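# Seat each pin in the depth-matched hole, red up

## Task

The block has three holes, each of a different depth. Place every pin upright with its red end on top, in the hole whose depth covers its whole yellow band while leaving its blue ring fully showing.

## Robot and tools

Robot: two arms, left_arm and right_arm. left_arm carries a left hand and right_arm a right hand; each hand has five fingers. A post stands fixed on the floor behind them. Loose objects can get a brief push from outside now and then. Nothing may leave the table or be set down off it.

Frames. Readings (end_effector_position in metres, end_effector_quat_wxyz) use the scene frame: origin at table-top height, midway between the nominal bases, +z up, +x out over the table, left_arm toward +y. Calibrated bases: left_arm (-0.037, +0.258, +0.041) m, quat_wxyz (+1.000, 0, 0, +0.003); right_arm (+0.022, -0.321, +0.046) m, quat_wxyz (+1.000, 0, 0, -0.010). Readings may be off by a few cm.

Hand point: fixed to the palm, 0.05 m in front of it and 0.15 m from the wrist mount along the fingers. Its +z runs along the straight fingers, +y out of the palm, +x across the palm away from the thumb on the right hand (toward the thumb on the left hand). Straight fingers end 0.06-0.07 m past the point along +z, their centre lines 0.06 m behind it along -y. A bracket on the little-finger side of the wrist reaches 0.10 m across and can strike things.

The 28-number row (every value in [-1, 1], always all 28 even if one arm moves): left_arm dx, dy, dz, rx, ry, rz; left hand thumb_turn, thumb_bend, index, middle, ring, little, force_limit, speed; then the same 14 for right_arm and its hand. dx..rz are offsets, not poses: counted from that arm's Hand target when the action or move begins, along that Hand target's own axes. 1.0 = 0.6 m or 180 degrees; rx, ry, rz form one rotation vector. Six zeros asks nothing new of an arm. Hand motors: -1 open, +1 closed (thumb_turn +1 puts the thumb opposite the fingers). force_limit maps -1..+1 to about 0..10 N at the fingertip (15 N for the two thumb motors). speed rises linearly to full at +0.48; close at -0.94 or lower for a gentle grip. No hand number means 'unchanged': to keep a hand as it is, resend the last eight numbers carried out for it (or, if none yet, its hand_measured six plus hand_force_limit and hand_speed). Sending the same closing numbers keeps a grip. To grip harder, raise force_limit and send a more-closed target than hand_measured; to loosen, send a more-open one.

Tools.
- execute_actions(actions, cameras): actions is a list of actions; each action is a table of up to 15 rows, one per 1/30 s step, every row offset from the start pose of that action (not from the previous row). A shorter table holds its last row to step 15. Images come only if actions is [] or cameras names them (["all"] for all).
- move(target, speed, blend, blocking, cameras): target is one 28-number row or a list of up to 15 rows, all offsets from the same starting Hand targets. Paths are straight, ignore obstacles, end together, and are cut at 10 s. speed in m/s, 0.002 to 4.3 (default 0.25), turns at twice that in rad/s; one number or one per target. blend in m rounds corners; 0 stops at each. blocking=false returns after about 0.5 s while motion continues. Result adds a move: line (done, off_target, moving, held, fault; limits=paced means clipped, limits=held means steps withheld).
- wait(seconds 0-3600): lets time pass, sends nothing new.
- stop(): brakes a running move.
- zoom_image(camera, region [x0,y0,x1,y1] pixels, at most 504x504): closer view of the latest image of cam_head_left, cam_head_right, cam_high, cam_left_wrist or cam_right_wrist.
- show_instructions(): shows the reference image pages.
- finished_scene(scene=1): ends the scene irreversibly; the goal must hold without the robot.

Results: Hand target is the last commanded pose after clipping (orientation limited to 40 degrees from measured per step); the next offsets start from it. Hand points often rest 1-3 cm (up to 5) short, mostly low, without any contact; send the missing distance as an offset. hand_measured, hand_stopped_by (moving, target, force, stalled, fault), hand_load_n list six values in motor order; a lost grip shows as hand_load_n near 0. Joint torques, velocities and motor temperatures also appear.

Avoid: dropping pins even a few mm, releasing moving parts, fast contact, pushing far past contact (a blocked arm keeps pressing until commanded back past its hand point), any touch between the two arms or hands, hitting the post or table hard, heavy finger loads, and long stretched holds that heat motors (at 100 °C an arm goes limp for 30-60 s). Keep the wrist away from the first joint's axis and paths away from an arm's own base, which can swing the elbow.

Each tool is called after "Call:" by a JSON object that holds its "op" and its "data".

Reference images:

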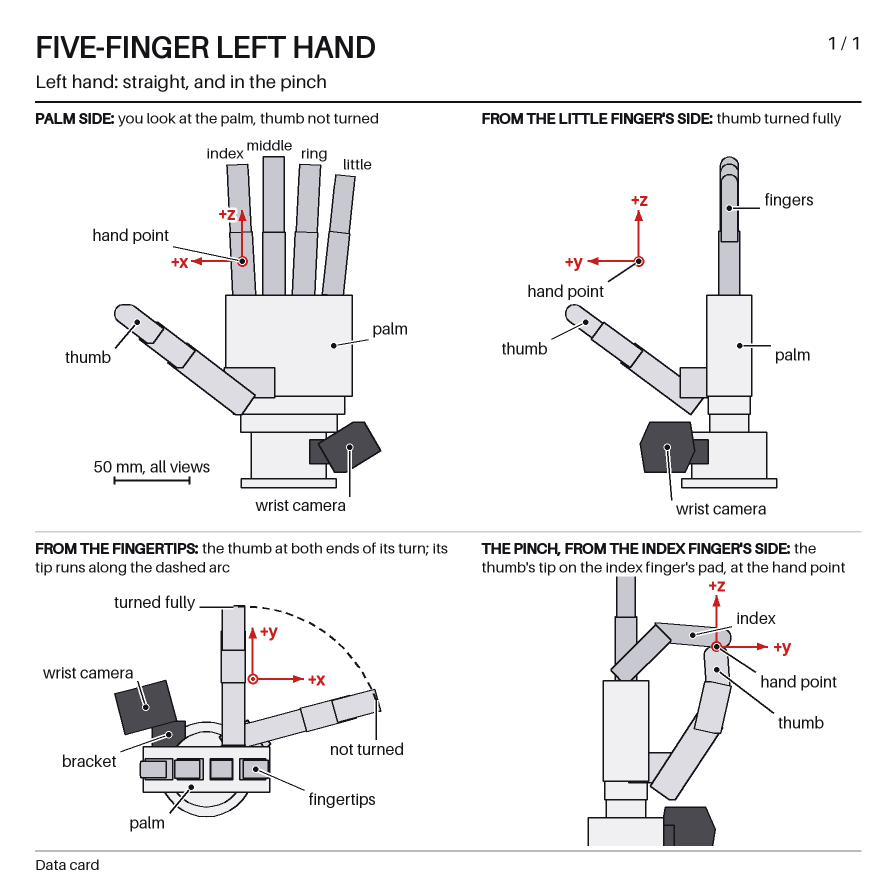

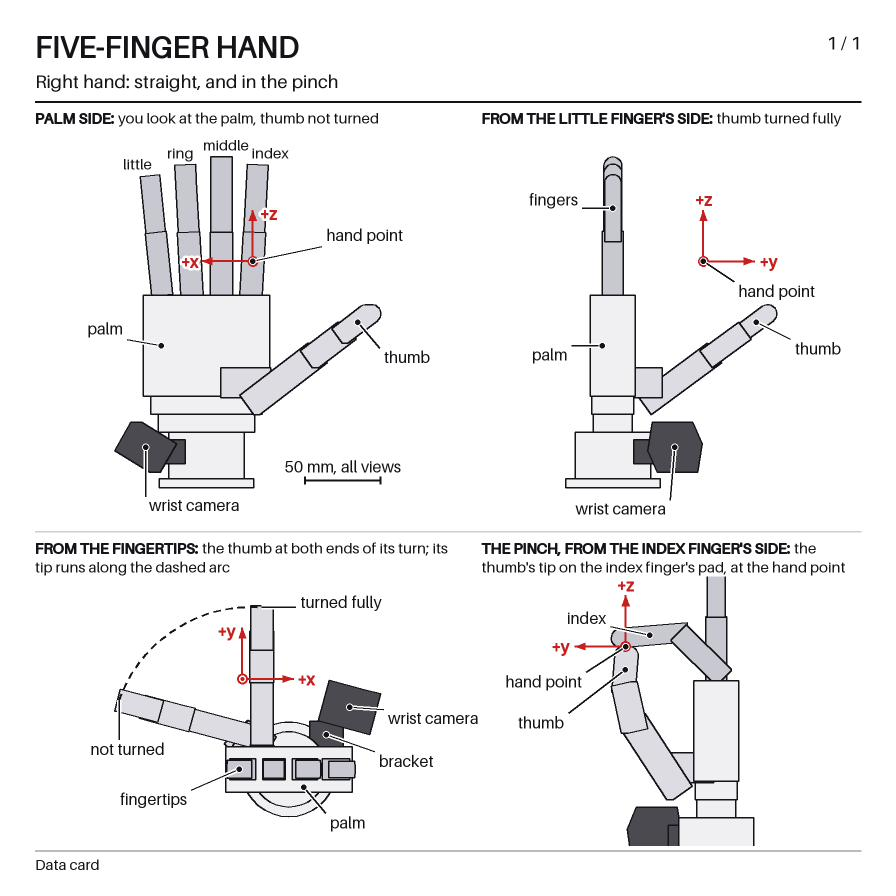

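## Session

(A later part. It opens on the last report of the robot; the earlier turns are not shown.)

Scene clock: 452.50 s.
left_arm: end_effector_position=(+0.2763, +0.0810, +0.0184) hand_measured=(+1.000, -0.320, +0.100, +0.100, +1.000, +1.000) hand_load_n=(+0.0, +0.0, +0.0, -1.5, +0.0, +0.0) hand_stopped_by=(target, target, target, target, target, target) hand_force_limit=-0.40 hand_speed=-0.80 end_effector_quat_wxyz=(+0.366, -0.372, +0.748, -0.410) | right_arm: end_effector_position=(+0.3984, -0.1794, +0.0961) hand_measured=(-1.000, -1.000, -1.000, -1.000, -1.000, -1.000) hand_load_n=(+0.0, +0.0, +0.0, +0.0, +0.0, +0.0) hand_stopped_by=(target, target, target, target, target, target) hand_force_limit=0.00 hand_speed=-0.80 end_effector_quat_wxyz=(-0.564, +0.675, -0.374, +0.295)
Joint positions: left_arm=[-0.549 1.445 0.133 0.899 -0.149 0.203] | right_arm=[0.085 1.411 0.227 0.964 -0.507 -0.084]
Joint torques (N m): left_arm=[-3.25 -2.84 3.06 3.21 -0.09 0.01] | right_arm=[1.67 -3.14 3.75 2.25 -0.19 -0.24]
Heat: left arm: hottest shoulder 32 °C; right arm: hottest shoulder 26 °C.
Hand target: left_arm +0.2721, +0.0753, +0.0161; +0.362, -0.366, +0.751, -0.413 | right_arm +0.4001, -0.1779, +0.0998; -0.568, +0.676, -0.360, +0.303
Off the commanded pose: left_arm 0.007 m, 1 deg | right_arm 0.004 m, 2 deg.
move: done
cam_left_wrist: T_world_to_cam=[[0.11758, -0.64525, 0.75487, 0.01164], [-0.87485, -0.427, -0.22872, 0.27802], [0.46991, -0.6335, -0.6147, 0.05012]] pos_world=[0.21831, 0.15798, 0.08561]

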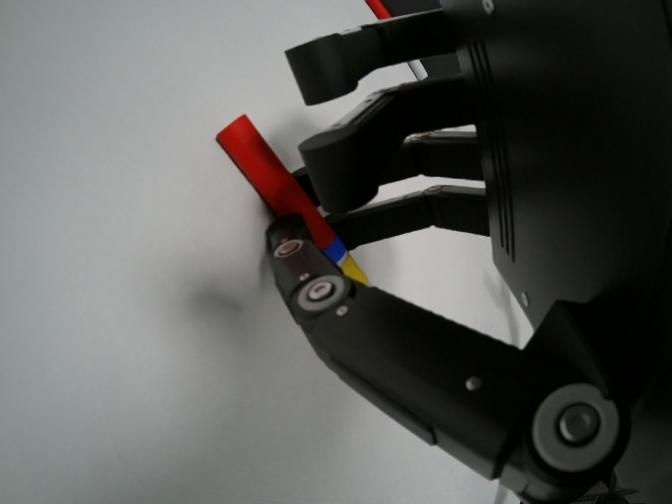

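Call:
{"op": "execute_actions", "data": {"actions": [[[0,0,0,0,0,0,1,-0.32,0.145,0.155,1,1,0.0,-0.93,0,0,0,0,0,0,-1,-1,-1,-1,-1,-1,0,-0.8]],[[0,0,0,0,0,0,1,-0.32,0.145,0.155,1,1,0.0,-0.93,0,0,0,0,0,0,-1,-1,-1,-1,-1,-1,0,-0.8]]], "cameras": ["cam_left_wrist"]}}

Call:
{"op": "zoom_image", "data": {"camera": "cam_left_wrist", "region": [200, 100, 400, 300]}}

Scene clock: 454.60 s.
left_arm: end_effector_position=(+0.2762, +0.0807, +0.0182) hand_measured=(+1.000, -0.320, +0.144, +0.150, +1.000, +1.000) hand_load_n=(+0.0, +3.0, +0.0, +5.5, +0.0, +0.0) hand_stopped_by=(target, target, target, force, target, target) hand_force_limit=0.00 hand_speed=-0.93 end_effector_quat_wxyz=(+0.365, -0.372, +0.748, -0.410) | right_arm: end_effector_position=(+0.3984, -0.1794, +0.0961) hand_measured=(-1.000, -1.000, -1.000, -1.000, -1.000, -1.000) hand_load_n=(-0.5, +0.0, +0.0, +0.0, +0.0, +0.0) hand_stopped_by=(target, target, target, target, target, target) hand_force_limit=0.00 hand_speed=-0.80 end_effector_quat_wxyz=(-0.564, +0.675, -0.374, +0.295)
Joint positions: left_arm=[-0.549 1.447 0.133 0.901 -0.147 0.203] | right_arm=[0.085 1.411 0.227 0.964 -0.507 -0.084]
Joint torques (N m): left_arm=[-3.08 -3.02 2.86 3.15 -0.11 0.01] | right_arm=[1.67 -3.37 3.78 2.24 -0.19 -0.23]
Heat: left arm: hottest shoulder 32 °C; right arm: hottest shoulder 26 °C.
Hand target: left_arm +0.2721, +0.0753, +0.0161; +0.362, -0.366, +0.751, -0.413 | right_arm +0.4001, -0.1779, +0.0998; -0.568, +0.676, -0.360, +0.303
Off the commanded pose: left_arm 0.007 m, 1 deg | right_arm 0.004 m, 2 deg.
Step readings (end_effector_position of left_arm | right_arm):
0: (+0.2763, +0.0810, +0.0184) | (+0.3984, -0.1794, +0.0961)
1: (+0.2763, +0.0810, +0.0184) | (+0.3984, -0.1794, +0.0961)
2: (+0.2763, +0.0810, +0.0184) | (+0.3984, -0.1794, +0.0961)
4: (+0.2763, +0.0810, +0.0184) | (+0.3984, -0.1794, +0.0961)
8: (+0.2762, +0.0807, +0.0182) | (+0.3984, -0.1794, +0.0961)
15: (+0.2762, +0.0807, +0.0182) | (+0.3984, -0.1794, +0.0961)
16: (+0.2762, +0.0807, +0.0182) | (+0.3984, -0.1794, +0.0961)
17: (+0.2762, +0.0807, +0.0182) | (+0.3984, -0.1794, +0.0961)
19: (+0.2762, +0.0807, +0.0182) | (+0.3984, -0.1794, +0.0961)
23: (+0.2762, +0.0807, +0.0182) | (+0.3984, -0.1794, +0.0961)
30: (+0.2762, +0.0807, +0.0182) | (+0.3984, -0.1794, +0.0961)
cam_left_wrist: T_world_to_cam=[[0.11694, -0.64504, 0.75515, 0.01181], [-0.87551, -0.42591, -0.22823, 0.27789], [0.46884, -0.63445, -0.61454, 0.05013]] pos_world=[0.21841, 0.15778, 0.08531]

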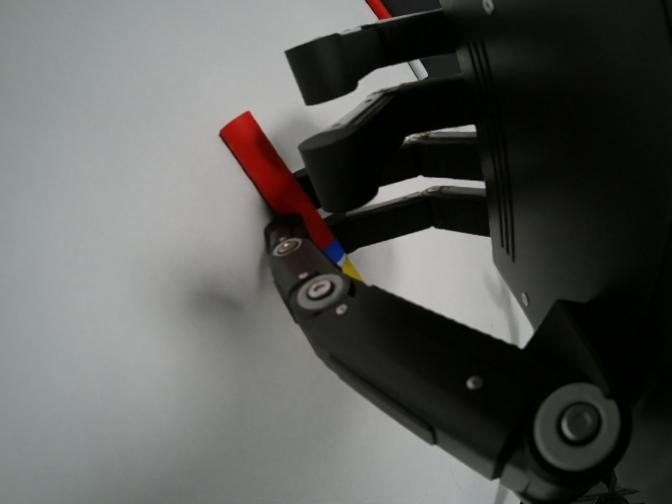

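Scaled by 2.520 from the camera's image (finer frame: 960x720).

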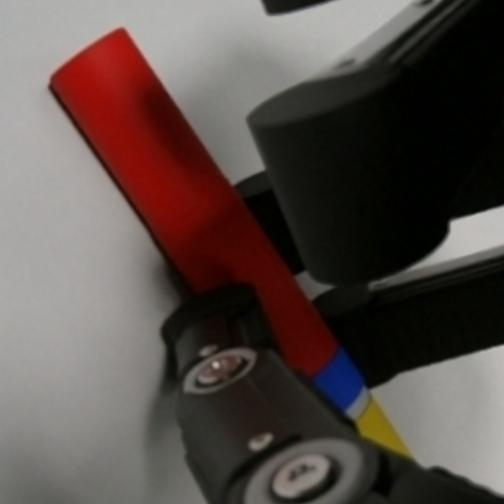

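Call:
{"op": "execute_actions", "data": {"actions": [[[0,0,0,0,0,0,1,-0.32,0.22,0.155,1,1,-0.5,-0.96,0,0,0,0,0,0,-1,-1,-1,-1,-1,-1,0,-0.8]],[[0,0,0,0,0,0,1,-0.32,0.22,0.155,1,1,-0.5,-0.96,0,0,0,0,0,0,-1,-1,-1,-1,-1,-1,0,-0.8]]], "cameras": ["cam_left_wrist"]}}

Call:
{"op": "zoom_image", "data": {"camera": "cam_left_wrist", "region": [200, 100, 400, 300]}}

Scene clock: 456.47 s.
left_arm: end_effector_position=(+0.2762, +0.0807, +0.0182) hand_measured=(+1.000, -0.322, +0.166, +0.150, +1.000, +1.000) hand_load_n=(-1.0, +4.5, +2.5, +4.5, +0.0, +0.0) hand_stopped_by=(target, target, force, force, target, target) hand_force_limit=-0.50 hand_speed=-0.96 end_effector_quat_wxyz=(+0.365, -0.372, +0.748, -0.410) | right_arm: end_effector_position=(+0.3984, -0.1794, +0.0961) hand_measured=(-1.000, -1.000, -1.000, -1.000, -1.000, -1.000) hand_load_n=(+0.0, +0.0, +0.0, +0.0, +0.0, +0.0) hand_stopped_by=(target, target, target, target, target, target) hand_force_limit=0.00 hand_speed=-0.80 end_effector_quat_wxyz=(-0.564, +0.675, -0.374, +0.295)
Joint positions: left_arm=[-0.549 1.447 0.133 0.901 -0.147 0.203] | right_arm=[0.085 1.411 0.227 0.964 -0.507 -0.084]
Joint torques (N m): left_arm=[-3.08 -2.96 2.89 3.06 -0.11 -0.02] | right_arm=[1.67 -3.08 3.85 2.19 -0.17 -0.23]
Heat: left arm: hottest shoulder 32 °C; right arm: hottest shoulder 26 °C.
Hand target: left_arm +0.2721, +0.0753, +0.0161; +0.362, -0.366, +0.751, -0.413 | right_arm +0.4001, -0.1779, +0.0998; -0.568, +0.676, -0.360, +0.303
Off the commanded pose: left_arm 0.007 m, 1 deg | right_arm 0.004 m, 2 deg.
Step readings (end_effector_position of left_arm | right_arm):
0: (+0.2762, +0.0807, +0.0182) | (+0.3984, -0.1794, +0.0961)
1: (+0.2762, +0.0807, +0.0182) | (+0.3984, -0.1794, +0.0961)
2: (+0.2762, +0.0807, +0.0182) | (+0.3984, -0.1794, +0.0961)
4: (+0.2762, +0.0807, +0.0182) | (+0.3984, -0.1794, +0.0961)
8: (+0.2762, +0.0807, +0.0182) | (+0.3984, -0.1794, +0.0961)
15: (+0.2762, +0.0807, +0.0182) | (+0.3984, -0.1794, +0.0961)
16: (+0.2762, +0.0807, +0.0182) | (+0.3984, -0.1794, +0.0961)
17: (+0.2762, +0.0807, +0.0182) | (+0.3984, -0.1794, +0.0961)
19: (+0.2762, +0.0807, +0.0182) | (+0.3984, -0.1794, +0.0961)
23: (+0.2762, +0.0807, +0.0182) | (+0.3984, -0.1794, +0.0961)
30: (+0.2762, +0.0807, +0.0182) | (+0.3984, -0.1794, +0.0961)
cam_left_wrist: T_world_to_cam=[[0.11694, -0.64504, 0.75515, 0.01181], [-0.87551, -0.42591, -0.22823, 0.27789], [0.46884, -0.63445, -0.61454, 0.05013]] pos_world=[0.21841, 0.15778, 0.08531]

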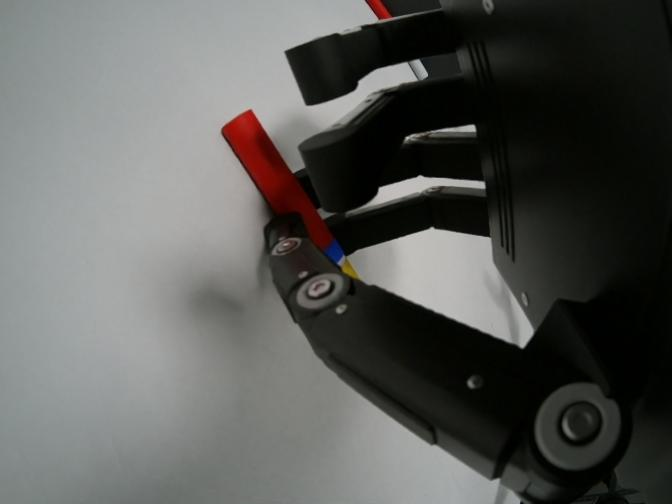

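Scaled by 2.520 from the camera's image (finer frame: 960x720).

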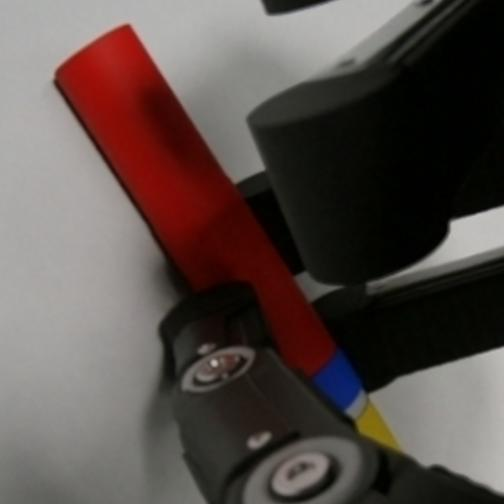

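Call:
{"op": "execute_actions", "data": {"actions": [[[0,0,0,0,0,0,1,-0.32,0.26,0.22,1,1,0.0,-0.97,0,0,0,0,0,0,-1,-1,-1,-1,-1,-1,0,-0.8]],[[0,0,0,0,0,0,1,-0.32,0.26,0.22,1,1,0.0,-0.97,0,0,0,0,0,0,-1,-1,-1,-1,-1,-1,0,-0.8]]], "cameras": ["cam_left_wrist"]}}

Call:
{"op": "zoom_image", "data": {"camera": "cam_left_wrist", "region": [200, 100, 400, 300]}}

Scene clock: 458.43 s.
left_arm: end_effector_position=(+0.2762, +0.0807, +0.0182) hand_measured=(+1.000, -0.322, +0.188, +0.152, +1.000, +1.000) hand_load_n=(-2.0, +8.0, +5.5, +4.5, +0.0, +0.0) hand_stopped_by=(target, target, force, force, target, target) hand_force_limit=0.00 hand_speed=-0.97 end_effector_quat_wxyz=(+0.365, -0.372, +0.748, -0.410) | right_arm: end_effector_position=(+0.3984, -0.1794, +0.0961) hand_measured=(-1.000, -1.000, -1.000, -1.000, -1.000, -1.000) hand_load_n=(+0.0, +0.0, +0.0, +0.0, +0.0, +0.0) hand_stopped_by=(target, target, target, target, target, target) hand_force_limit=0.00 hand_speed=-0.80 end_effector_quat_wxyz=(-0.564, +0.675, -0.374, +0.295)
Joint positions: left_arm=[-0.549 1.447 0.133 0.901 -0.147 0.203] | right_arm=[0.085 1.411 0.227 0.964 -0.507 -0.084]
Joint torques (N m): left_arm=[-3.02 -2.84 2.86 3.1 -0.13 0.01] | right_arm=[1.67 -3.31 3.82 2.21 -0.2 -0.24]
Heat: left arm: hottest shoulder 32 °C; right arm: hottest shoulder 26 °C.
Hand target: left_arm +0.2721, +0.0753, +0.0161; +0.362, -0.366, +0.751, -0.413 | right_arm +0.4001, -0.1779, +0.0998; -0.568, +0.676, -0.360, +0.303
Off the commanded pose: left_arm 0.007 m, 1 deg | right_arm 0.004 m, 2 deg.
Step readings (end_effector_position of left_arm | right_arm):
0: (+0.2762, +0.0807, +0.0182) | (+0.3984, -0.1794, +0.0961)
1: (+0.2762, +0.0807, +0.0182) | (+0.3984, -0.1794, +0.0961)
2: (+0.2762, +0.0807, +0.0182) | (+0.3984, -0.1794, +0.0961)
4: (+0.2762, +0.0807, +0.0182) | (+0.3984, -0.1794, +0.0961)
8: (+0.2762, +0.0807, +0.0182) | (+0.3984, -0.1794, +0.0961)
15: (+0.2762, +0.0807, +0.0182) | (+0.3984, -0.1794, +0.0961)
16: (+0.2762, +0.0807, +0.0182) | (+0.3984, -0.1794, +0.0961)
17: (+0.2762, +0.0807, +0.0182) | (+0.3984, -0.1794, +0.0961)
19: (+0.2762, +0.0807, +0.0182) | (+0.3984, -0.1794, +0.0961)
23: (+0.2762, +0.0807, +0.0182) | (+0.3984, -0.1794, +0.0961)
30: (+0.2762, +0.0807, +0.0182) | (+0.3984, -0.1794, +0.0961)
cam_left_wrist: T_world_to_cam=[[0.11694, -0.64504, 0.75515, 0.01181], [-0.87551, -0.42591, -0.22823, 0.27789], [0.46884, -0.63445, -0.61454, 0.05013]] pos_world=[0.21841, 0.15778, 0.08531]

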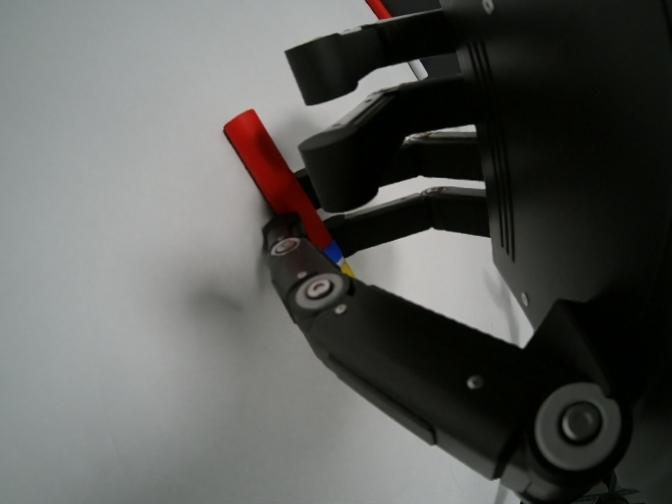

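Scaled by 2.520 from the camera's image (finer frame: 960x720).

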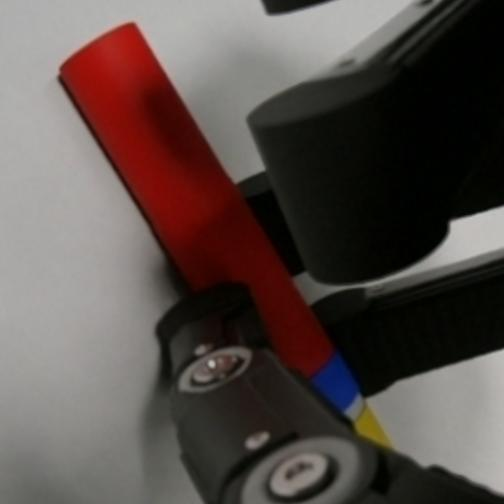

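Call:
{"op": "execute_actions", "data": {"actions": [[[0,0,0,0,0,0,1,-0.32,0.26,0.24,1,1,0.3,-0.97,0,0,0,0,0,0,-1,-1,-1,-1,-1,-1,0,-0.8]],[[0,0,0,0,0,0,1,-0.32,0.26,0.24,1,1,0.3,-0.97,0,0,0,0,0,0,-1,-1,-1,-1,-1,-1,0,-0.8]]], "cameras": []}}

Scene clock: 460.13 s.
left_arm: end_effector_position=(+0.2762, +0.0807, +0.0182) hand_measured=(+1.000, -0.322, +0.188, +0.156, +1.000, +1.000) hand_load_n=(-2.0, +8.5, +4.0, +6.5, +0.0, +0.0) hand_stopped_by=(target, target, force, force, target, target) hand_force_limit=0.30 hand_speed=-0.97 end_effector_quat_wxyz=(+0.365, -0.372, +0.748, -0.410) | right_arm: end_effector_position=(+0.3984, -0.1794, +0.0961) hand_measured=(-1.000, -1.000, -1.000, -1.000, -1.000, -1.000) hand_load_n=(+0.0, +0.0, +0.0, +0.0, +0.0, +0.0) hand_stopped_by=(target, target, target, target, target, target) hand_force_limit=0.00 hand_speed=-0.80 end_effector_quat_wxyz=(-0.564, +0.675, -0.374, +0.295)
Joint positions: left_arm=[-0.549 1.447 0.133 0.901 -0.147 0.203] | right_arm=[0.085 1.411 0.227 0.964 -0.507 -0.084]
Joint torques (N m): left_arm=[-3.25 -2.73 2.89 3.17 -0.12 -0.04] | right_arm=[1.61 -3.25 3.79 2.26 -0.19 -0.24]
Heat: left arm: hottest shoulder 32 °C; right arm: hottest shoulder 26 °C.
Hand target: left_arm +0.2721, +0.0753, +0.0161; +0.362, -0.366, +0.751, -0.413 | right_arm +0.4001, -0.1779, +0.0998; -0.568, +0.676, -0.360, +0.303
Off the commanded pose: left_arm 0.007 m, 1 deg | right_arm 0.004 m, 2 deg.
Step readings (end_effector_position of left_arm | right_arm):
0: (+0.2762, +0.0807, +0.0182) | (+0.3984, -0.1794, +0.0961)
1: (+0.2762, +0.0807, +0.0182) | (+0.3984, -0.1794, +0.0961)
2: (+0.2762, +0.0807, +0.0182) | (+0.3984, -0.1794, +0.0961)
4: (+0.2762, +0.0808, +0.0182) | (+0.3984, -0.1794, +0.0961)
8: (+0.2762, +0.0807, +0.0182) | (+0.3984, -0.1794, +0.0961)
15: (+0.2762, +0.0807, +0.0182) | (+0.3984, -0.1794, +0.0961)
16: (+0.2762, +0.0807, +0.0182) | (+0.3984, -0.1794, +0.0961)
17: (+0.2762, +0.0807, +0.0182) | (+0.3984, -0.1794, +0.0961)
19: (+0.2762, +0.0807, +0.0182) | (+0.3984, -0.1794, +0.0961)
23: (+0.2762, +0.0807, +0.0182) | (+0.3984, -0.1794, +0.0961)
30: (+0.2762, +0.0807, +0.0182) | (+0.3984, -0.1794, +0.0961)

Call:
{"op": "move", "data": {"target": [-0.0072, -0.0266, -0.0119, 0, 0, 0, 1, -0.32, 0.26, 0.24, 1, 1, 0.3, -0.97, 0, 0, 0, 0, 0, 0, -1, -1, -1, -1, -1, -1, 0, -0.8], "speed": 0.03, "cameras": ["cam_left_wrist", "cam_head_left"]}}

Call:
{"op": "zoom_image", "data": {"camera": "cam_left_wrist", "region": [200, 100, 400, 300]}}

Scene clock: 461.77 s.
left_arm: end_effector_position=(+0.2728, +0.0828, +0.0296) hand_measured=(+1.000, -0.320, +0.188, +0.156, +1.000, +1.000) hand_load_n=(+0.0, +0.0, +0.0, +0.0, +0.0, +0.0) hand_stopped_by=(target, target, force, force, target, target) hand_force_limit=0.30 hand_speed=-0.97 end_effector_quat_wxyz=(+0.363, -0.373, +0.751, -0.407) | right_arm: end_effector_position=(+0.3984, -0.1794, +0.0961) hand_measured=(-1.000, -1.000, -1.000, -1.000, -1.000, -1.000) hand_load_n=(+0.0, +0.0, +0.0, +0.0, +0.0, +0.0) hand_stopped_by=(target, target, target, target, target, target) hand_force_limit=0.00 hand_speed=-0.80 end_effector_quat_wxyz=(-0.564, +0.675, -0.374, +0.295)
Joint positions: left_arm=[-0.549 1.331 0.133 0.776 -0.147 0.203] | right_arm=[0.085 1.411 0.227 0.964 -0.507 -0.084]
Joint torques (N m): left_arm=[-3.43 -4.01 4.57 1.94 -0.12 0.02] | right_arm=[1.73 -3.08 3.85 2.19 -0.19 -0.25]
Heat: left arm: hottest shoulder 32 °C; right arm: hottest shoulder 26 °C.
Hand target: left_arm +0.2721, +0.0753, +0.0342; +0.362, -0.366, +0.751, -0.413 | right_arm +0.4001, -0.1779, +0.0998; -0.568, +0.676, -0.360, +0.303
Off the commanded pose: left_arm 0.009 m, 1 deg | right_arm 0.004 m, 2 deg.
move: done
cam_left_wrist: T_world_to_cam=[[0.12285, -0.64863, 0.75112, 0.00379], [-0.87731, -0.42479, -0.22335, 0.27863], [0.46394, -0.63153, -0.62124, 0.06139]] pos_world=[0.21549, 0.15959, 0.09752]
Images, in order (width x height): cam_head_left 896x504, cam_left_wrist 672x504.

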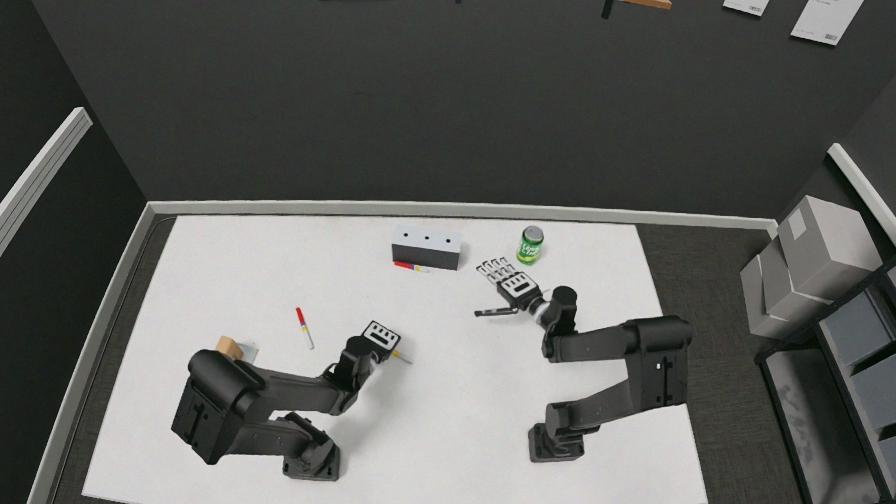

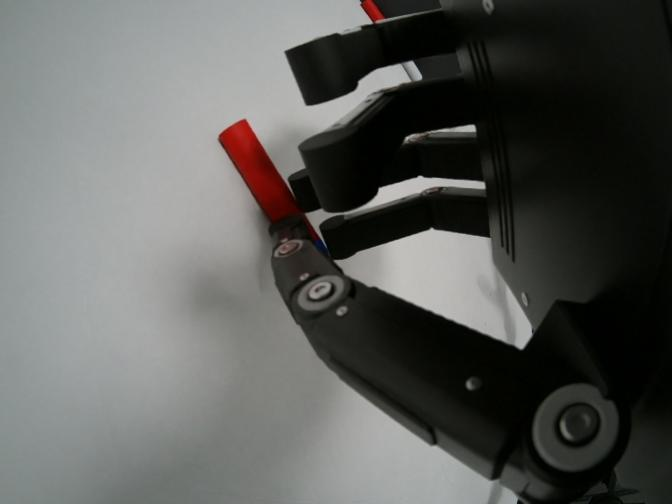

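Scaled by 2.520 from the camera's image (finer frame: 960x720).

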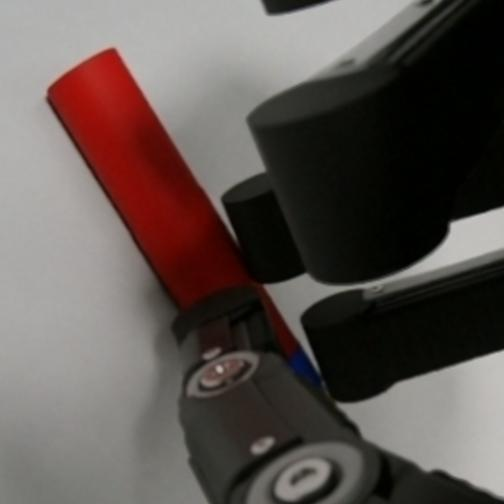

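Call:
{"op": "execute_actions", "data": {"actions": [[[0,0,0,0,0,0,1,-0.32,0.0,-0.05,1,1,-0.4,-0.6,0,0,0,0,0,0,-1,-1,-1,-1,-1,-1,0,-0.8]],[[0,0,0,0,0,0,1,-0.32,0.0,-0.05,1,1,-0.4,-0.6,0,0,0,0,0,0,-1,-1,-1,-1,-1,-1,0,-0.8]]], "cameras": ["cam_left_wrist"]}}

Call:
{"op": "zoom_image", "data": {"camera": "cam_left_wrist", "region": [200, 100, 400, 300]}}

Scene clock: 465.20 s.
left_arm: end_effector_position=(+0.2725, +0.0829, +0.0292) hand_measured=(+1.000, -0.320, +0.000, -0.050, +1.000, +1.000) hand_load_n=(+0.0, +0.0, +0.0, +0.0, +0.0, +0.0) hand_stopped_by=(target, target, target, target, target, target) hand_force_limit=-0.40 hand_speed=-0.60 end_effector_quat_wxyz=(+0.363, -0.373, +0.751, -0.406) | right_arm: end_effector_position=(+0.3984, -0.1794, +0.0961) hand_measured=(-1.000, -1.000, -1.000, -1.000, -1.000, -1.000) hand_load_n=(-0.5, +0.0, +0.0, +0.0, +0.0, +0.0) hand_stopped_by=(target, target, target, target, target, target) hand_force_limit=0.00 hand_speed=-0.80 end_effector_quat_wxyz=(-0.564, +0.675, -0.374, +0.295)
Joint positions: left_arm=[-0.549 1.331 0.133 0.775 -0.147 0.203] | right_arm=[0.085 1.411 0.227 0.964 -0.507 -0.084]
Joint torques (N m): left_arm=[-3.14 -5.01 4.52 2.04 -0.13 0.01] | right_arm=[1.44 -3.08 3.79 2.26 -0.18 -0.24]
Heat: left arm: hottest shoulder 32 °C; right arm: hottest shoulder 26 °C.
Hand target: left_arm +0.2721, +0.0753, +0.0342; +0.362, -0.366, +0.751, -0.413 | right_arm +0.4001, -0.1779, +0.0998; -0.568, +0.676, -0.360, +0.303
Off the commanded pose: left_arm 0.009 m, 1 deg | right_arm 0.004 m, 2 deg.
Step readings (end_effector_position of left_arm | right_arm):
0: (+0.2728, +0.0828, +0.0296) | (+0.3984, -0.1794, +0.0961)
1: (+0.2728, +0.0828, +0.0296) | (+0.3984, -0.1794, +0.0961)
2: (+0.2728, +0.0828, +0.0296) | (+0.3984, -0.1794, +0.0961)
4: (+0.2728, +0.0828, +0.0296) | (+0.3984, -0.1794, +0.0961)
8: (+0.2725, +0.0829, +0.0292) | (+0.3984, -0.1794, +0.0961)
15: (+0.2725, +0.0829, +0.0292) | (+0.3984, -0.1794, +0.0961)
16: (+0.2725, +0.0829, +0.0292) | (+0.3984, -0.1794, +0.0961)
17: (+0.2725, +0.0829, +0.0292) | (+0.3984, -0.1794, +0.0961)
19: (+0.2725, +0.0829, +0.0292) | (+0.3984, -0.1794, +0.0961)
23: (+0.2725, +0.0829, +0.0292) | (+0.3984, -0.1794, +0.0961)
30: (+0.2725, +0.0829, +0.0292) | (+0.3984, -0.1794, +0.0961)
cam_left_wrist: T_world_to_cam=[[0.12386, -0.64921, 0.75045, 0.00391], [-0.87759, -0.42465, -0.22252, 0.27836], [0.46314, -0.63103, -0.62234, 0.06156]] pos_world=[0.21529, 0.15959, 0.09732]

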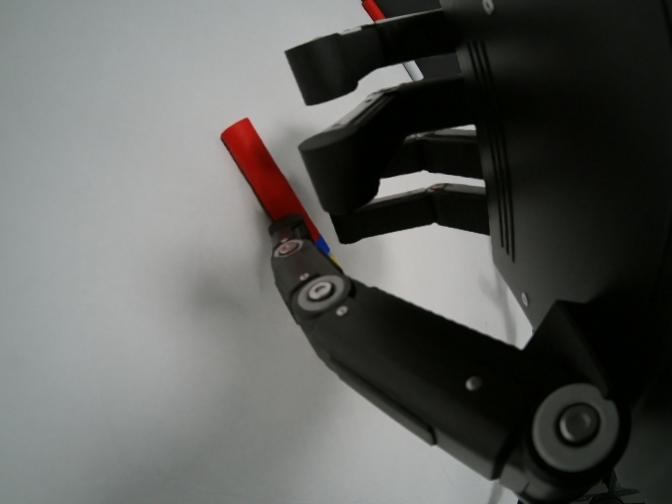

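Scaled by 2.520 from the camera's image (finer frame: 960x720).

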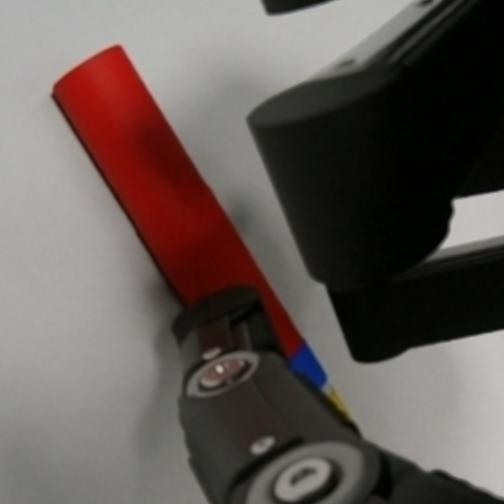

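Call:
{"op": "move", "data": {"target": [0.0030, 0.0123, 0.0063, 0, 0, 0, 1, -0.32, 0.05, 0.05, 1, 1, -0.4, -0.6, 0, 0, 0, 0, 0, 0, -1, -1, -1, -1, -1, -1, 0, -0.8], "speed": 0.03, "cameras": ["cam_left_wrist"]}}

Call:
{"op": "zoom_image", "data": {"camera": "cam_left_wrist", "region": [200, 100, 400, 300]}}

Scene clock: 467.20 s.
left_arm: end_effector_position=(+0.2722, +0.0831, +0.0221) hand_measured=(+1.000, -0.320, +0.050, +0.050, +1.000, +1.000) hand_load_n=(+0.0, +0.0, +0.0, +0.0, +0.0, +0.0) hand_stopped_by=(target, target, target, target, target, target) hand_force_limit=-0.40 hand_speed=-0.60 end_effector_quat_wxyz=(+0.361, -0.373, +0.754, -0.403) | right_arm: end_effector_position=(+0.3984, -0.1794, +0.0961) hand_measured=(-1.000, -1.000, -1.000, -1.000, -1.000, -1.000) hand_load_n=(+0.0, +0.0, +0.0, -0.5, +0.0, +0.0) hand_stopped_by=(target, target, target, target, target, target) hand_force_limit=0.00 hand_speed=-0.80 end_effector_quat_wxyz=(-0.564, +0.675, -0.374, +0.295)
Joint positions: left_arm=[-0.549 1.376 0.133 0.81 -0.147 0.203] | right_arm=[0.085 1.411 0.227 0.964 -0.507 -0.084]
Joint torques (N m): left_arm=[-2.84 -2.96 3.88 3.4 -0.05 0.03] | right_arm=[1.61 -3.19 3.82 2.24 -0.19 -0.23]
Heat: left arm: hottest shoulder 32 °C; right arm: hottest shoulder 26 °C.
Hand target: left_arm +0.2726, +0.0753, +0.0257; +0.362, -0.366, +0.751, -0.413 | right_arm +0.4001, -0.1779, +0.0998; -0.568, +0.676, -0.360, +0.303
Off the commanded pose: left_arm 0.009 m, 1 deg | right_arm 0.004 m, 2 deg.
move: done
cam_left_wrist: T_world_to_cam=[[0.12977, -0.65278, 0.74635, 0.00821], [-0.87934, -0.42358, -0.21759, 0.27685], [0.45818, -0.62806, -0.62898, 0.05871]] pos_world=[0.21548, 0.1595, 0.09103]

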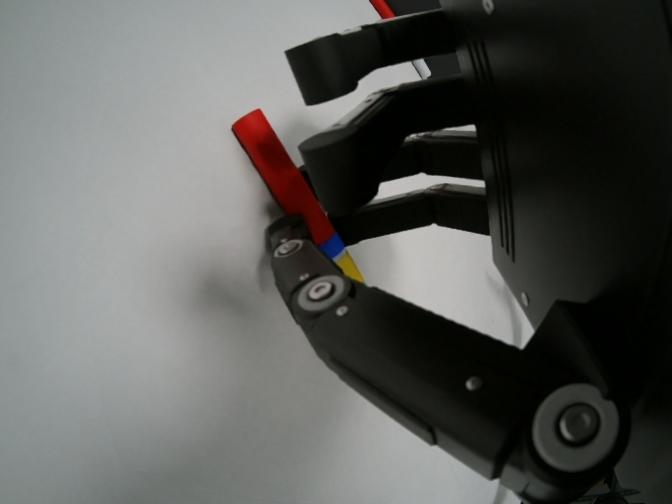

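Scaled by 2.520 from the camera's image (finer frame: 960x720).

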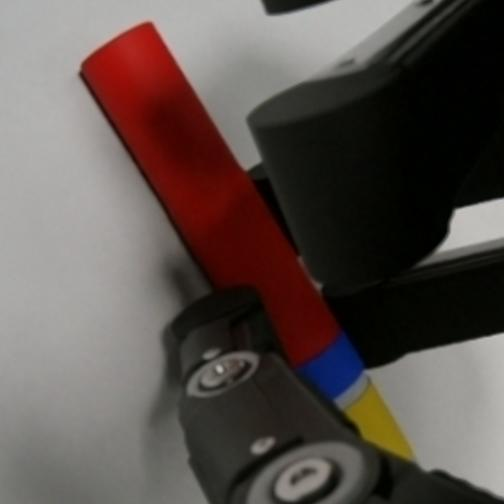

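Call:
{"op": "move", "data": {"target": [0.0010, 0.0040, 0.0020, 0, 0, 0, 1, -0.32, 0.10, 0.12, 1, 1, -0.4, -0.8, 0, 0, 0, 0, 0, 0, -1, -1, -1, -1, -1, -1, 0, -0.8], "speed": 0.03, "cameras": ["cam_left_wrist"]}}

Call:
{"op": "zoom_image", "data": {"camera": "cam_left_wrist", "region": [200, 100, 400, 300]}}

Scene clock: 468.50 s.
left_arm: end_effector_position=(+0.2730, +0.0826, +0.0202) hand_measured=(+1.000, -0.320, +0.100, +0.120, +1.000, +1.000) hand_load_n=(+0.0, +0.0, +0.0, +0.0, +0.0, +0.0) hand_stopped_by=(target, target, target, target, target, target) hand_force_limit=-0.40 hand_speed=-0.80 end_effector_quat_wxyz=(+0.361, -0.373, +0.753, -0.404) | right_arm: end_effector_position=(+0.3984, -0.1794, +0.0961) hand_measured=(-1.000, -1.000, -1.000, -1.000, -1.000, -1.000) hand_load_n=(+0.0, +0.0, +0.0, +0.0, +0.0, +0.0) hand_stopped_by=(target, target, target, target, target, target) hand_force_limit=0.00 hand_speed=-0.80 end_effector_quat_wxyz=(-0.564, +0.675, -0.374, +0.295)
Joint positions: left_arm=[-0.549 1.397 0.133 0.835 -0.147 0.203] | right_arm=[0.085 1.411 0.227 0.964 -0.507 -0.084]
Joint torques (N m): left_arm=[-3.14 -3.31 3.7 3.52 -0.05 -0.01] | right_arm=[1.38 -3.08 3.82 2.19 -0.18 -0.25]
Heat: left arm: hottest shoulder 32 °C; right arm: hottest shoulder 26 °C.
Hand target: left_arm +0.2727, +0.0753, +0.0229; +0.362, -0.366, +0.751, -0.413 | right_arm +0.4001, -0.1779, +0.0998; -0.568, +0.676, -0.360, +0.303
Off the commanded pose: left_arm 0.008 m, 1 deg | right_arm 0.004 m, 2 deg.
move: done
cam_left_wrist: T_world_to_cam=[[0.1278, -0.65159, 0.74773, 0.00954], [-0.87874, -0.42396, -0.21925, 0.27692], [0.45986, -0.62904, -0.62676, 0.0564]] pos_world=[0.21618, 0.1591, 0.08893]

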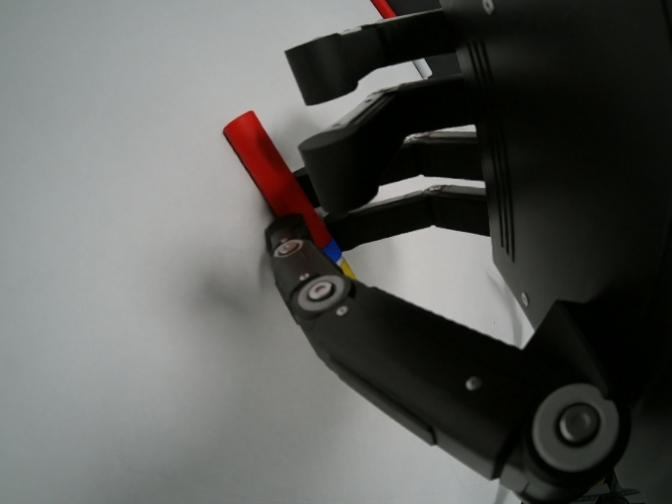

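Scaled by 2.520 from the camera's image (finer frame: 960x720).

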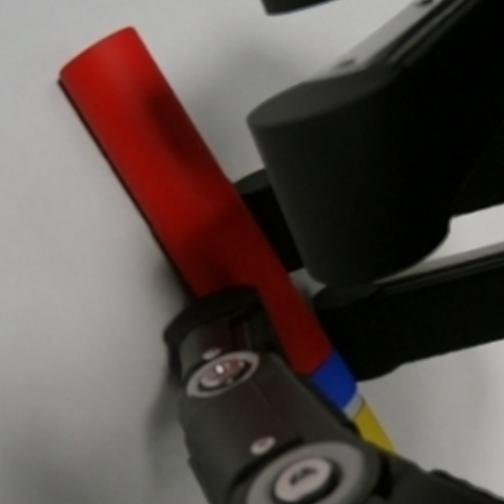

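Call:
{"op": "execute_actions", "data": {"actions": [[[0,0,0,0,0,0,1,-0.32,0.14,0.16,1,1,-0.2,-0.94,0,0,0,0,0,0,-1,-1,-1,-1,-1,-1,0,-0.8]],[[0,0,0,0,0,0,1,-0.32,0.14,0.16,1,1,-0.2,-0.94,0,0,0,0,0,0,-1,-1,-1,-1,-1,-1,0,-0.8]]], "cameras": ["cam_left_wrist"]}}

Call:
{"op": "zoom_image", "data": {"camera": "cam_left_wrist", "region": [200, 100, 400, 300]}}

Scene clock: 470.33 s.
left_arm: end_effector_position=(+0.2730, +0.0826, +0.0202) hand_measured=(+1.000, -0.320, +0.140, +0.152, +1.000, +1.000) hand_load_n=(+0.5, +2.0, +0.0, +3.5, +0.0, +0.0) hand_stopped_by=(target, target, target, force, target, target) hand_force_limit=-0.20 hand_speed=-0.94 end_effector_quat_wxyz=(+0.361, -0.373, +0.753, -0.404) | right_arm: end_effector_position=(+0.3984, -0.1794, +0.0961) hand_measured=(-1.000, -1.000, -1.000, -1.000, -1.000, -1.000) hand_load_n=(-0.5, +0.0, +0.0, +0.0, +0.0, +0.0) hand_stopped_by=(target, target, target, target, target, target) hand_force_limit=0.00 hand_speed=-0.80 end_effector_quat_wxyz=(-0.564, +0.675, -0.374, +0.295)
Joint positions: left_arm=[-0.549 1.397 0.133 0.835 -0.147 0.203] | right_arm=[0.085 1.411 0.227 0.964 -0.507 -0.084]
Joint torques (N m): left_arm=[-2.84 -2.9 3.7 3.52 -0.02 0.01] | right_arm=[1.61 -3.08 3.79 2.26 -0.2 -0.24]
Heat: left arm: hottest shoulder 32 °C; right arm: hottest shoulder 26 °C.
Hand target: left_arm +0.2727, +0.0753, +0.0229; +0.362, -0.366, +0.751, -0.413 | right_arm +0.4001, -0.1779, +0.0998; -0.568, +0.676, -0.360, +0.303
Off the commanded pose: left_arm 0.008 m, 1 deg | right_arm 0.004 m, 2 deg.
Step readings (end_effector_position of left_arm | right_arm):
0: (+0.2730, +0.0826, +0.0202) | (+0.3984, -0.1794, +0.0961)
1: (+0.2730, +0.0826, +0.0202) | (+0.3984, -0.1794, +0.0961)
2: (+0.2730, +0.0826, +0.0202) | (+0.3984, -0.1794, +0.0961)
4: (+0.2730, +0.0826, +0.0202) | (+0.3984, -0.1794, +0.0961)
8: (+0.2730, +0.0826, +0.0202) | (+0.3984, -0.1794, +0.0961)
15: (+0.2730, +0.0826, +0.0202) | (+0.3984, -0.1794, +0.0961)
16: (+0.2730, +0.0826, +0.0202) | (+0.3984, -0.1794, +0.0961)
17: (+0.2730, +0.0826, +0.0202) | (+0.3984, -0.1794, +0.0961)
19: (+0.2730, +0.0826, +0.0202) | (+0.3984, -0.1794, +0.0961)
23: (+0.2730, +0.0826, +0.0202) | (+0.3984, -0.1794, +0.0961)
30: (+0.2730, +0.0826, +0.0202) | (+0.3984, -0.1794, +0.0961)
cam_left_wrist: T_world_to_cam=[[0.1278, -0.65159, 0.74773, 0.00954], [-0.87874, -0.42396, -0.21925, 0.27692], [0.45986, -0.62904, -0.62676, 0.0564]] pos_world=[0.21618, 0.1591, 0.08893]

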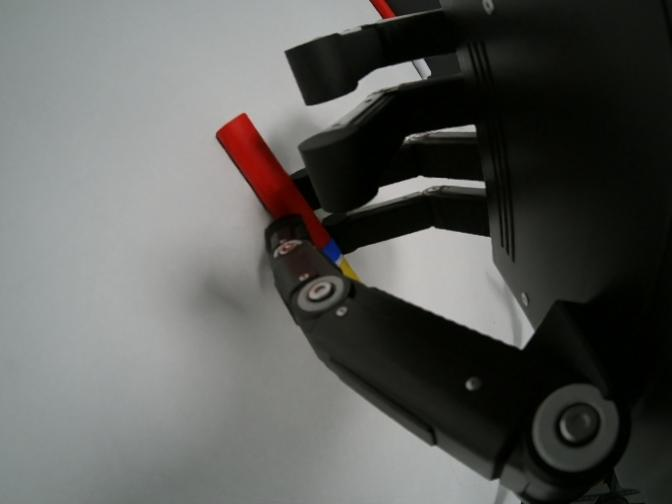

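Scaled by 2.520 from the camera's image (finer frame: 960x720).

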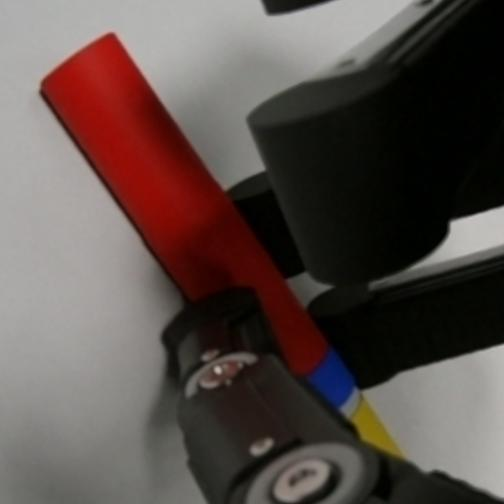

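Call:
{"op": "execute_actions", "data": {"actions": [[[0,0,0,0,0,0,1,-0.32,0.24,0.16,1,1,-0.3,-0.96,0,0,0,0,0,0,-1,-1,-1,-1,-1,-1,0,-0.8]],[[0,0,0,0,0,0,1,-0.32,0.24,0.16,1,1,-0.3,-0.96,0,0,0,0,0,0,-1,-1,-1,-1,-1,-1,0,-0.8]]], "cameras": ["cam_left_wrist"]}}

Call:
{"op": "zoom_image", "data": {"camera": "cam_left_wrist", "region": [200, 100, 400, 300]}}

Scene clock: 472.13 s.
left_arm: end_effector_position=(+0.2735, +0.0824, +0.0209) hand_measured=(+1.000, -0.322, +0.192, +0.152, +1.000, +1.000) hand_load_n=(-0.5, +5.0, +3.0, +4.5, +0.0, +0.0) hand_stopped_by=(target, target, force, force, target, target) hand_force_limit=-0.30 hand_speed=-0.96 end_effector_quat_wxyz=(+0.362, -0.373, +0.752, -0.405) | right_arm: end_effector_position=(+0.3984, -0.1794, +0.0961) hand_measured=(-1.000, -1.000, -1.000, -1.000, -1.000, -1.000) hand_load_n=(-0.5, +0.0, +0.0, +0.0, +0.0, +0.0) hand_stopped_by=(target, target, target, target, target, target) hand_force_limit=0.00 hand_speed=-0.80 end_effector_quat_wxyz=(-0.564, +0.675, -0.374, +0.295)
Joint positions: left_arm=[-0.549 1.397 0.133 0.838 -0.147 0.203] | right_arm=[0.085 1.411 0.227 0.964 -0.507 -0.084]
Joint torques (N m): left_arm=[-3.6 -3.14 3.66 3.36 -0.09 0.04] | right_arm=[1.44 -3.31 3.79 2.21 -0.19 -0.23]
Heat: left arm: hottest shoulder 31 °C; right arm: hottest shoulder 26 °C.
Hand target: left_arm +0.2727, +0.0753, +0.0229; +0.362, -0.366, +0.751, -0.413 | right_arm +0.4001, -0.1779, +0.0998; -0.568, +0.676, -0.360, +0.303
Off the commanded pose: left_arm 0.007 m, 1 deg | right_arm 0.004 m, 2 deg.
Step readings (end_effector_position of left_arm | right_arm):
0: (+0.2730, +0.0826, +0.0202) | (+0.3984, -0.1794, +0.0961)
1: (+0.2730, +0.0826, +0.0202) | (+0.3984, -0.1794, +0.0961)
2: (+0.2730, +0.0826, +0.0202) | (+0.3984, -0.1794, +0.0961)
4: (+0.2730, +0.0826, +0.0202) | (+0.3984, -0.1794, +0.0961)
8: (+0.2730, +0.0826, +0.0202) | (+0.3984, -0.1794, +0.0961)
15: (+0.2730, +0.0826, +0.0202) | (+0.3984, -0.1794, +0.0961)
16: (+0.2732, +0.0825, +0.0206) | (+0.3984, -0.1794, +0.0961)
17: (+0.2732, +0.0825, +0.0206) | (+0.3984, -0.1794, +0.0961)
19: (+0.2735, +0.0824, +0.0209) | (+0.3984, -0.1794, +0.0961)
23: (+0.2735, +0.0824, +0.0209) | (+0.3984, -0.1794, +0.0961)
30: (+0.2735, +0.0824, +0.0209) | (+0.3984, -0.1794, +0.0961)
cam_left_wrist: T_world_to_cam=[[0.12584, -0.6504, 0.74909, 0.00927], [-0.87819, -0.42428, -0.22085, 0.27721], [0.46147, -0.63005, -0.62457, 0.05611]] pos_world=[0.21639, 0.15899, 0.08933]

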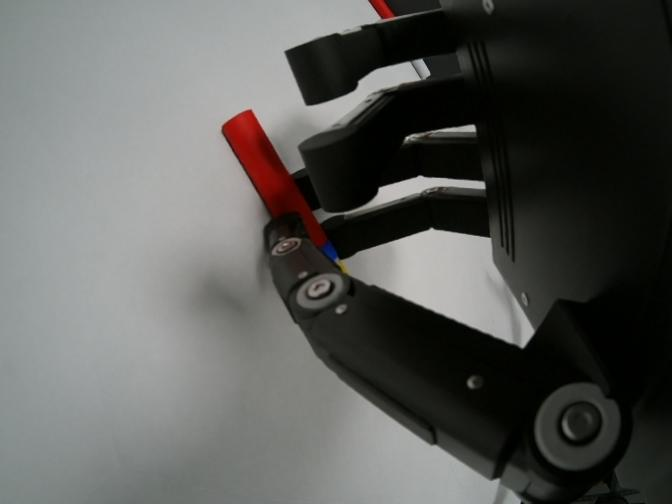

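Scaled by 2.520 from the camera's image (finer frame: 960x720).

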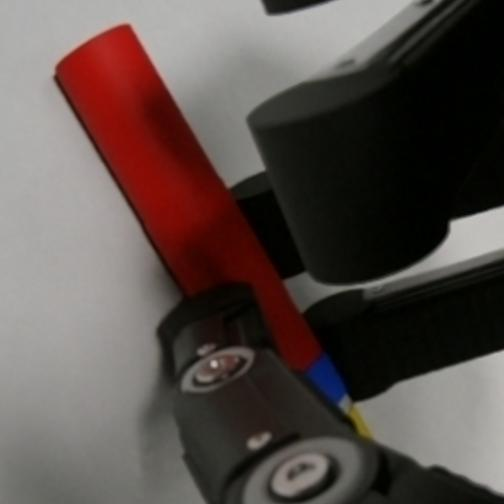

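Call:
{"op": "execute_actions", "data": {"actions": [[[0,0,0,0,0,0,1,-0.32,0.16,0.152,1,1,0.2,-0.9,0,0,0,0,0,0,-1,-1,-1,-1,-1,-1,0,-0.8]],[[0,0,0,0,0,0,1,-0.32,0.16,0.185,1,1,0.2,-0.96,0,0,0,0,0,0,-1,-1,-1,-1,-1,-1,0,-0.8]],[[0,0,0,0,0,0,1,-0.32,0.16,0.185,1,1,0.2,-0.96,0,0,0,0,0,0,-1,-1,-1,-1,-1,-1,0,-0.8]]], "cameras": ["cam_left_wrist"]}}

Call:
{"op": "zoom_image", "data": {"camera": "cam_left_wrist", "region": [200, 100, 400, 300]}}

Scene clock: 474.77 s.
left_arm: end_effector_position=(+0.2735, +0.0824, +0.0209) hand_measured=(+1.000, -0.322, +0.160, +0.164, +1.000, +1.000) hand_load_n=(+1.0, +4.0, +0.5, +6.0, +0.0, +0.0) hand_stopped_by=(target, target, target, force, target, target) hand_force_limit=0.20 hand_speed=-0.96 end_effector_quat_wxyz=(+0.362, -0.373, +0.752, -0.405) | right_arm: end_effector_position=(+0.3984, -0.1794, +0.0961) hand_measured=(-1.000, -1.000, -1.000, -1.000, -1.000, -1.000) hand_load_n=(-0.5, +0.0, +0.0, +0.0, +0.0, +0.0) hand_stopped_by=(target, target, target, target, target, target) hand_force_limit=0.00 hand_speed=-0.80 end_effector_quat_wxyz=(-0.564, +0.675, -0.374, +0.295)
Joint positions: left_arm=[-0.549 1.397 0.133 0.838 -0.147 0.203] | right_arm=[0.085 1.411 0.227 0.964 -0.507 -0.084]
Joint torques (N m): left_arm=[-2.84 -2.73 3.63 3.38 -0.04 0.02] | right_arm=[1.61 -3.08 3.81 2.19 -0.19 -0.24]
Heat: left arm: hottest shoulder 31 °C; right arm: hottest shoulder 26 °C.
Hand target: left_arm +0.2727, +0.0753, +0.0229; +0.362, -0.366, +0.751, -0.413 | right_arm +0.4001, -0.1779, +0.0998; -0.568, +0.676, -0.360, +0.303
Off the commanded pose: left_arm 0.007 m, 1 deg | right_arm 0.004 m, 2 deg.
Step readings (end_effector_position of left_arm | right_arm):
0: (+0.2735, +0.0824, +0.0209) | (+0.3984, -0.1794, +0.0961)
1: (+0.2735, +0.0824, +0.0209) | (+0.3984, -0.1794, +0.0961)
2: (+0.2735, +0.0824, +0.0209) | (+0.3984, -0.1794, +0.0961)
4: (+0.2735, +0.0824, +0.0209) | (+0.3984, -0.1794, +0.0961)
8: (+0.2735, +0.0824, +0.0209) | (+0.3984, -0.1794, +0.0961)
15: (+0.2735, +0.0824, +0.0209) | (+0.3984, -0.1794, +0.0961)
16: (+0.2735, +0.0824, +0.0209) | (+0.3984, -0.1794, +0.0961)
17: (+0.2735, +0.0824, +0.0209) | (+0.3984, -0.1794, +0.0961)
19: (+0.2735, +0.0824, +0.0209) | (+0.3984, -0.1794, +0.0961)
23: (+0.2735, +0.0824, +0.0209) | (+0.3984, -0.1794, +0.0961)
30: (+0.2735, +0.0824, +0.0209) | (+0.3984, -0.1794, +0.0961)
31: (+0.2735, +0.0824, +0.0209) | (+0.3984, -0.1794, +0.0961)
32: (+0.2735, +0.0824, +0.0209) | (+0.3984, -0.1794, +0.0961)
34: (+0.2735, +0.0824, +0.0209) | (+0.3984, -0.1794, +0.0961)
38: (+0.2735, +0.0824, +0.0209) | (+0.3984, -0.1794, +0.0961)
45: (+0.2735, +0.0824, +0.0209) | (+0.3984, -0.1794, +0.0961)
cam_left_wrist: T_world_to_cam=[[0.12584, -0.6504, 0.74909, 0.00927], [-0.87819, -0.42428, -0.22085, 0.27721], [0.46147, -0.63005, -0.62457, 0.05611]] pos_world=[0.21639, 0.15899, 0.08933]

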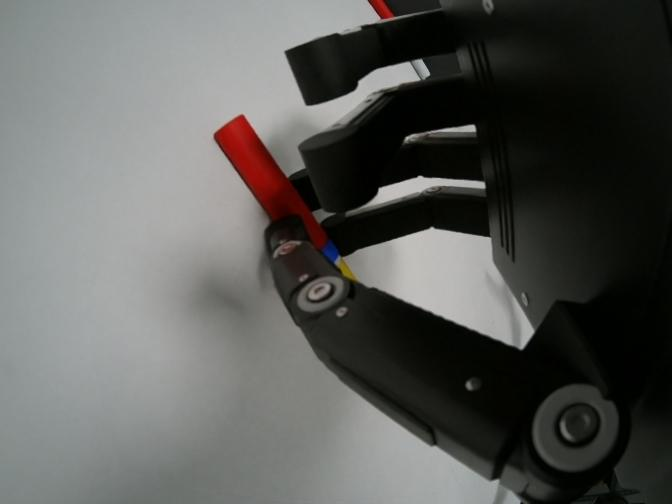

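Scaled by 2.520 from the camera's image (finer frame: 960x720).

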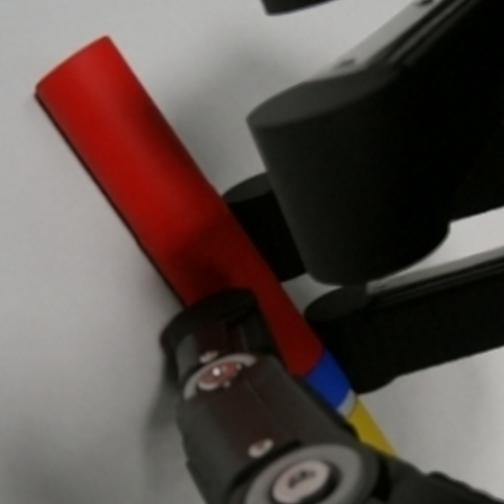

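Call:
{"op": "execute_actions", "data": {"actions": [[[0,0,0,0,0,0,1,-0.32,0.18,0.185,1,1,0.2,-0.96,0,0,0,0,0,0,-1,-1,-1,-1,-1,-1,0,-0.8]]], "cameras": ["cam_left_wrist"]}}

Scene clock: 478.47 s.
left_arm: end_effector_position=(+0.2735, +0.0824, +0.0209) hand_measured=(+1.000, -0.322, +0.180, +0.164, +1.000, +1.000) hand_load_n=(+0.0, +6.0, +3.0, +5.0, +0.0, +0.0) hand_stopped_by=(target, target, target, force, target, target) hand_force_limit=0.20 hand_speed=-0.96 end_effector_quat_wxyz=(+0.362, -0.373, +0.752, -0.405) | right_arm: end_effector_position=(+0.3984, -0.1794, +0.0961) hand_measured=(-1.000, -1.000, -1.000, -1.000, -1.000, -1.000) hand_load_n=(+0.0, +0.0, +0.0, +0.0, +0.0, +0.0) hand_stopped_by=(target, target, target, target, target, target) hand_force_limit=0.00 hand_speed=-0.80 end_effector_quat_wxyz=(-0.564, +0.675, -0.374, +0.295)
Joint positions: left_arm=[-0.549 1.397 0.133 0.838 -0.147 0.203] | right_arm=[0.085 1.411 0.227 0.964 -0.507 -0.084]
Joint torques (N m): left_arm=[-3.37 -3.25 3.59 3.34 -0.07 -0.01] | right_arm=[1.55 -3.25 3.81 2.24 -0.19 -0.24]
Heat: left arm: hottest shoulder 31 °C; right arm: hottest shoulder 26 °C.
Hand target: left_arm +0.2727, +0.0753, +0.0229; +0.362, -0.366, +0.751, -0.413 | right_arm +0.4001, -0.1779, +0.0998; -0.568, +0.676, -0.360, +0.303
Off the commanded pose: left_arm 0.007 m, 1 deg | right_arm 0.004 m, 2 deg.
Step readings (end_effector_position of left_arm | right_arm):
0: (+0.2735, +0.0824, +0.0209) | (+0.3984, -0.1794, +0.0961)
1: (+0.2735, +0.0824, +0.0209) | (+0.3984, -0.1794, +0.0961)
2: (+0.2735, +0.0824, +0.0209) | (+0.3984, -0.1794, +0.0961)
4: (+0.2735, +0.0824, +0.0209) | (+0.3984, -0.1794, +0.0961)
8: (+0.2735, +0.0824, +0.0209) | (+0.3984, -0.1794, +0.0961)
15: (+0.2735, +0.0824, +0.0209) | (+0.3984, -0.1794, +0.0961)
cam_left_wrist: T_world_to_cam=[[0.12584, -0.6504, 0.74909, 0.00927], [-0.87819, -0.42428, -0.22085, 0.27721], [0.46147, -0.63005, -0.62457, 0.05611]] pos_world=[0.21639, 0.15899, 0.08933]

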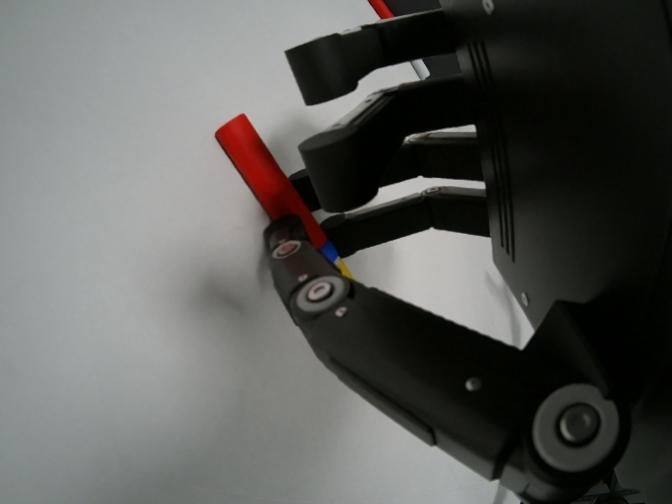

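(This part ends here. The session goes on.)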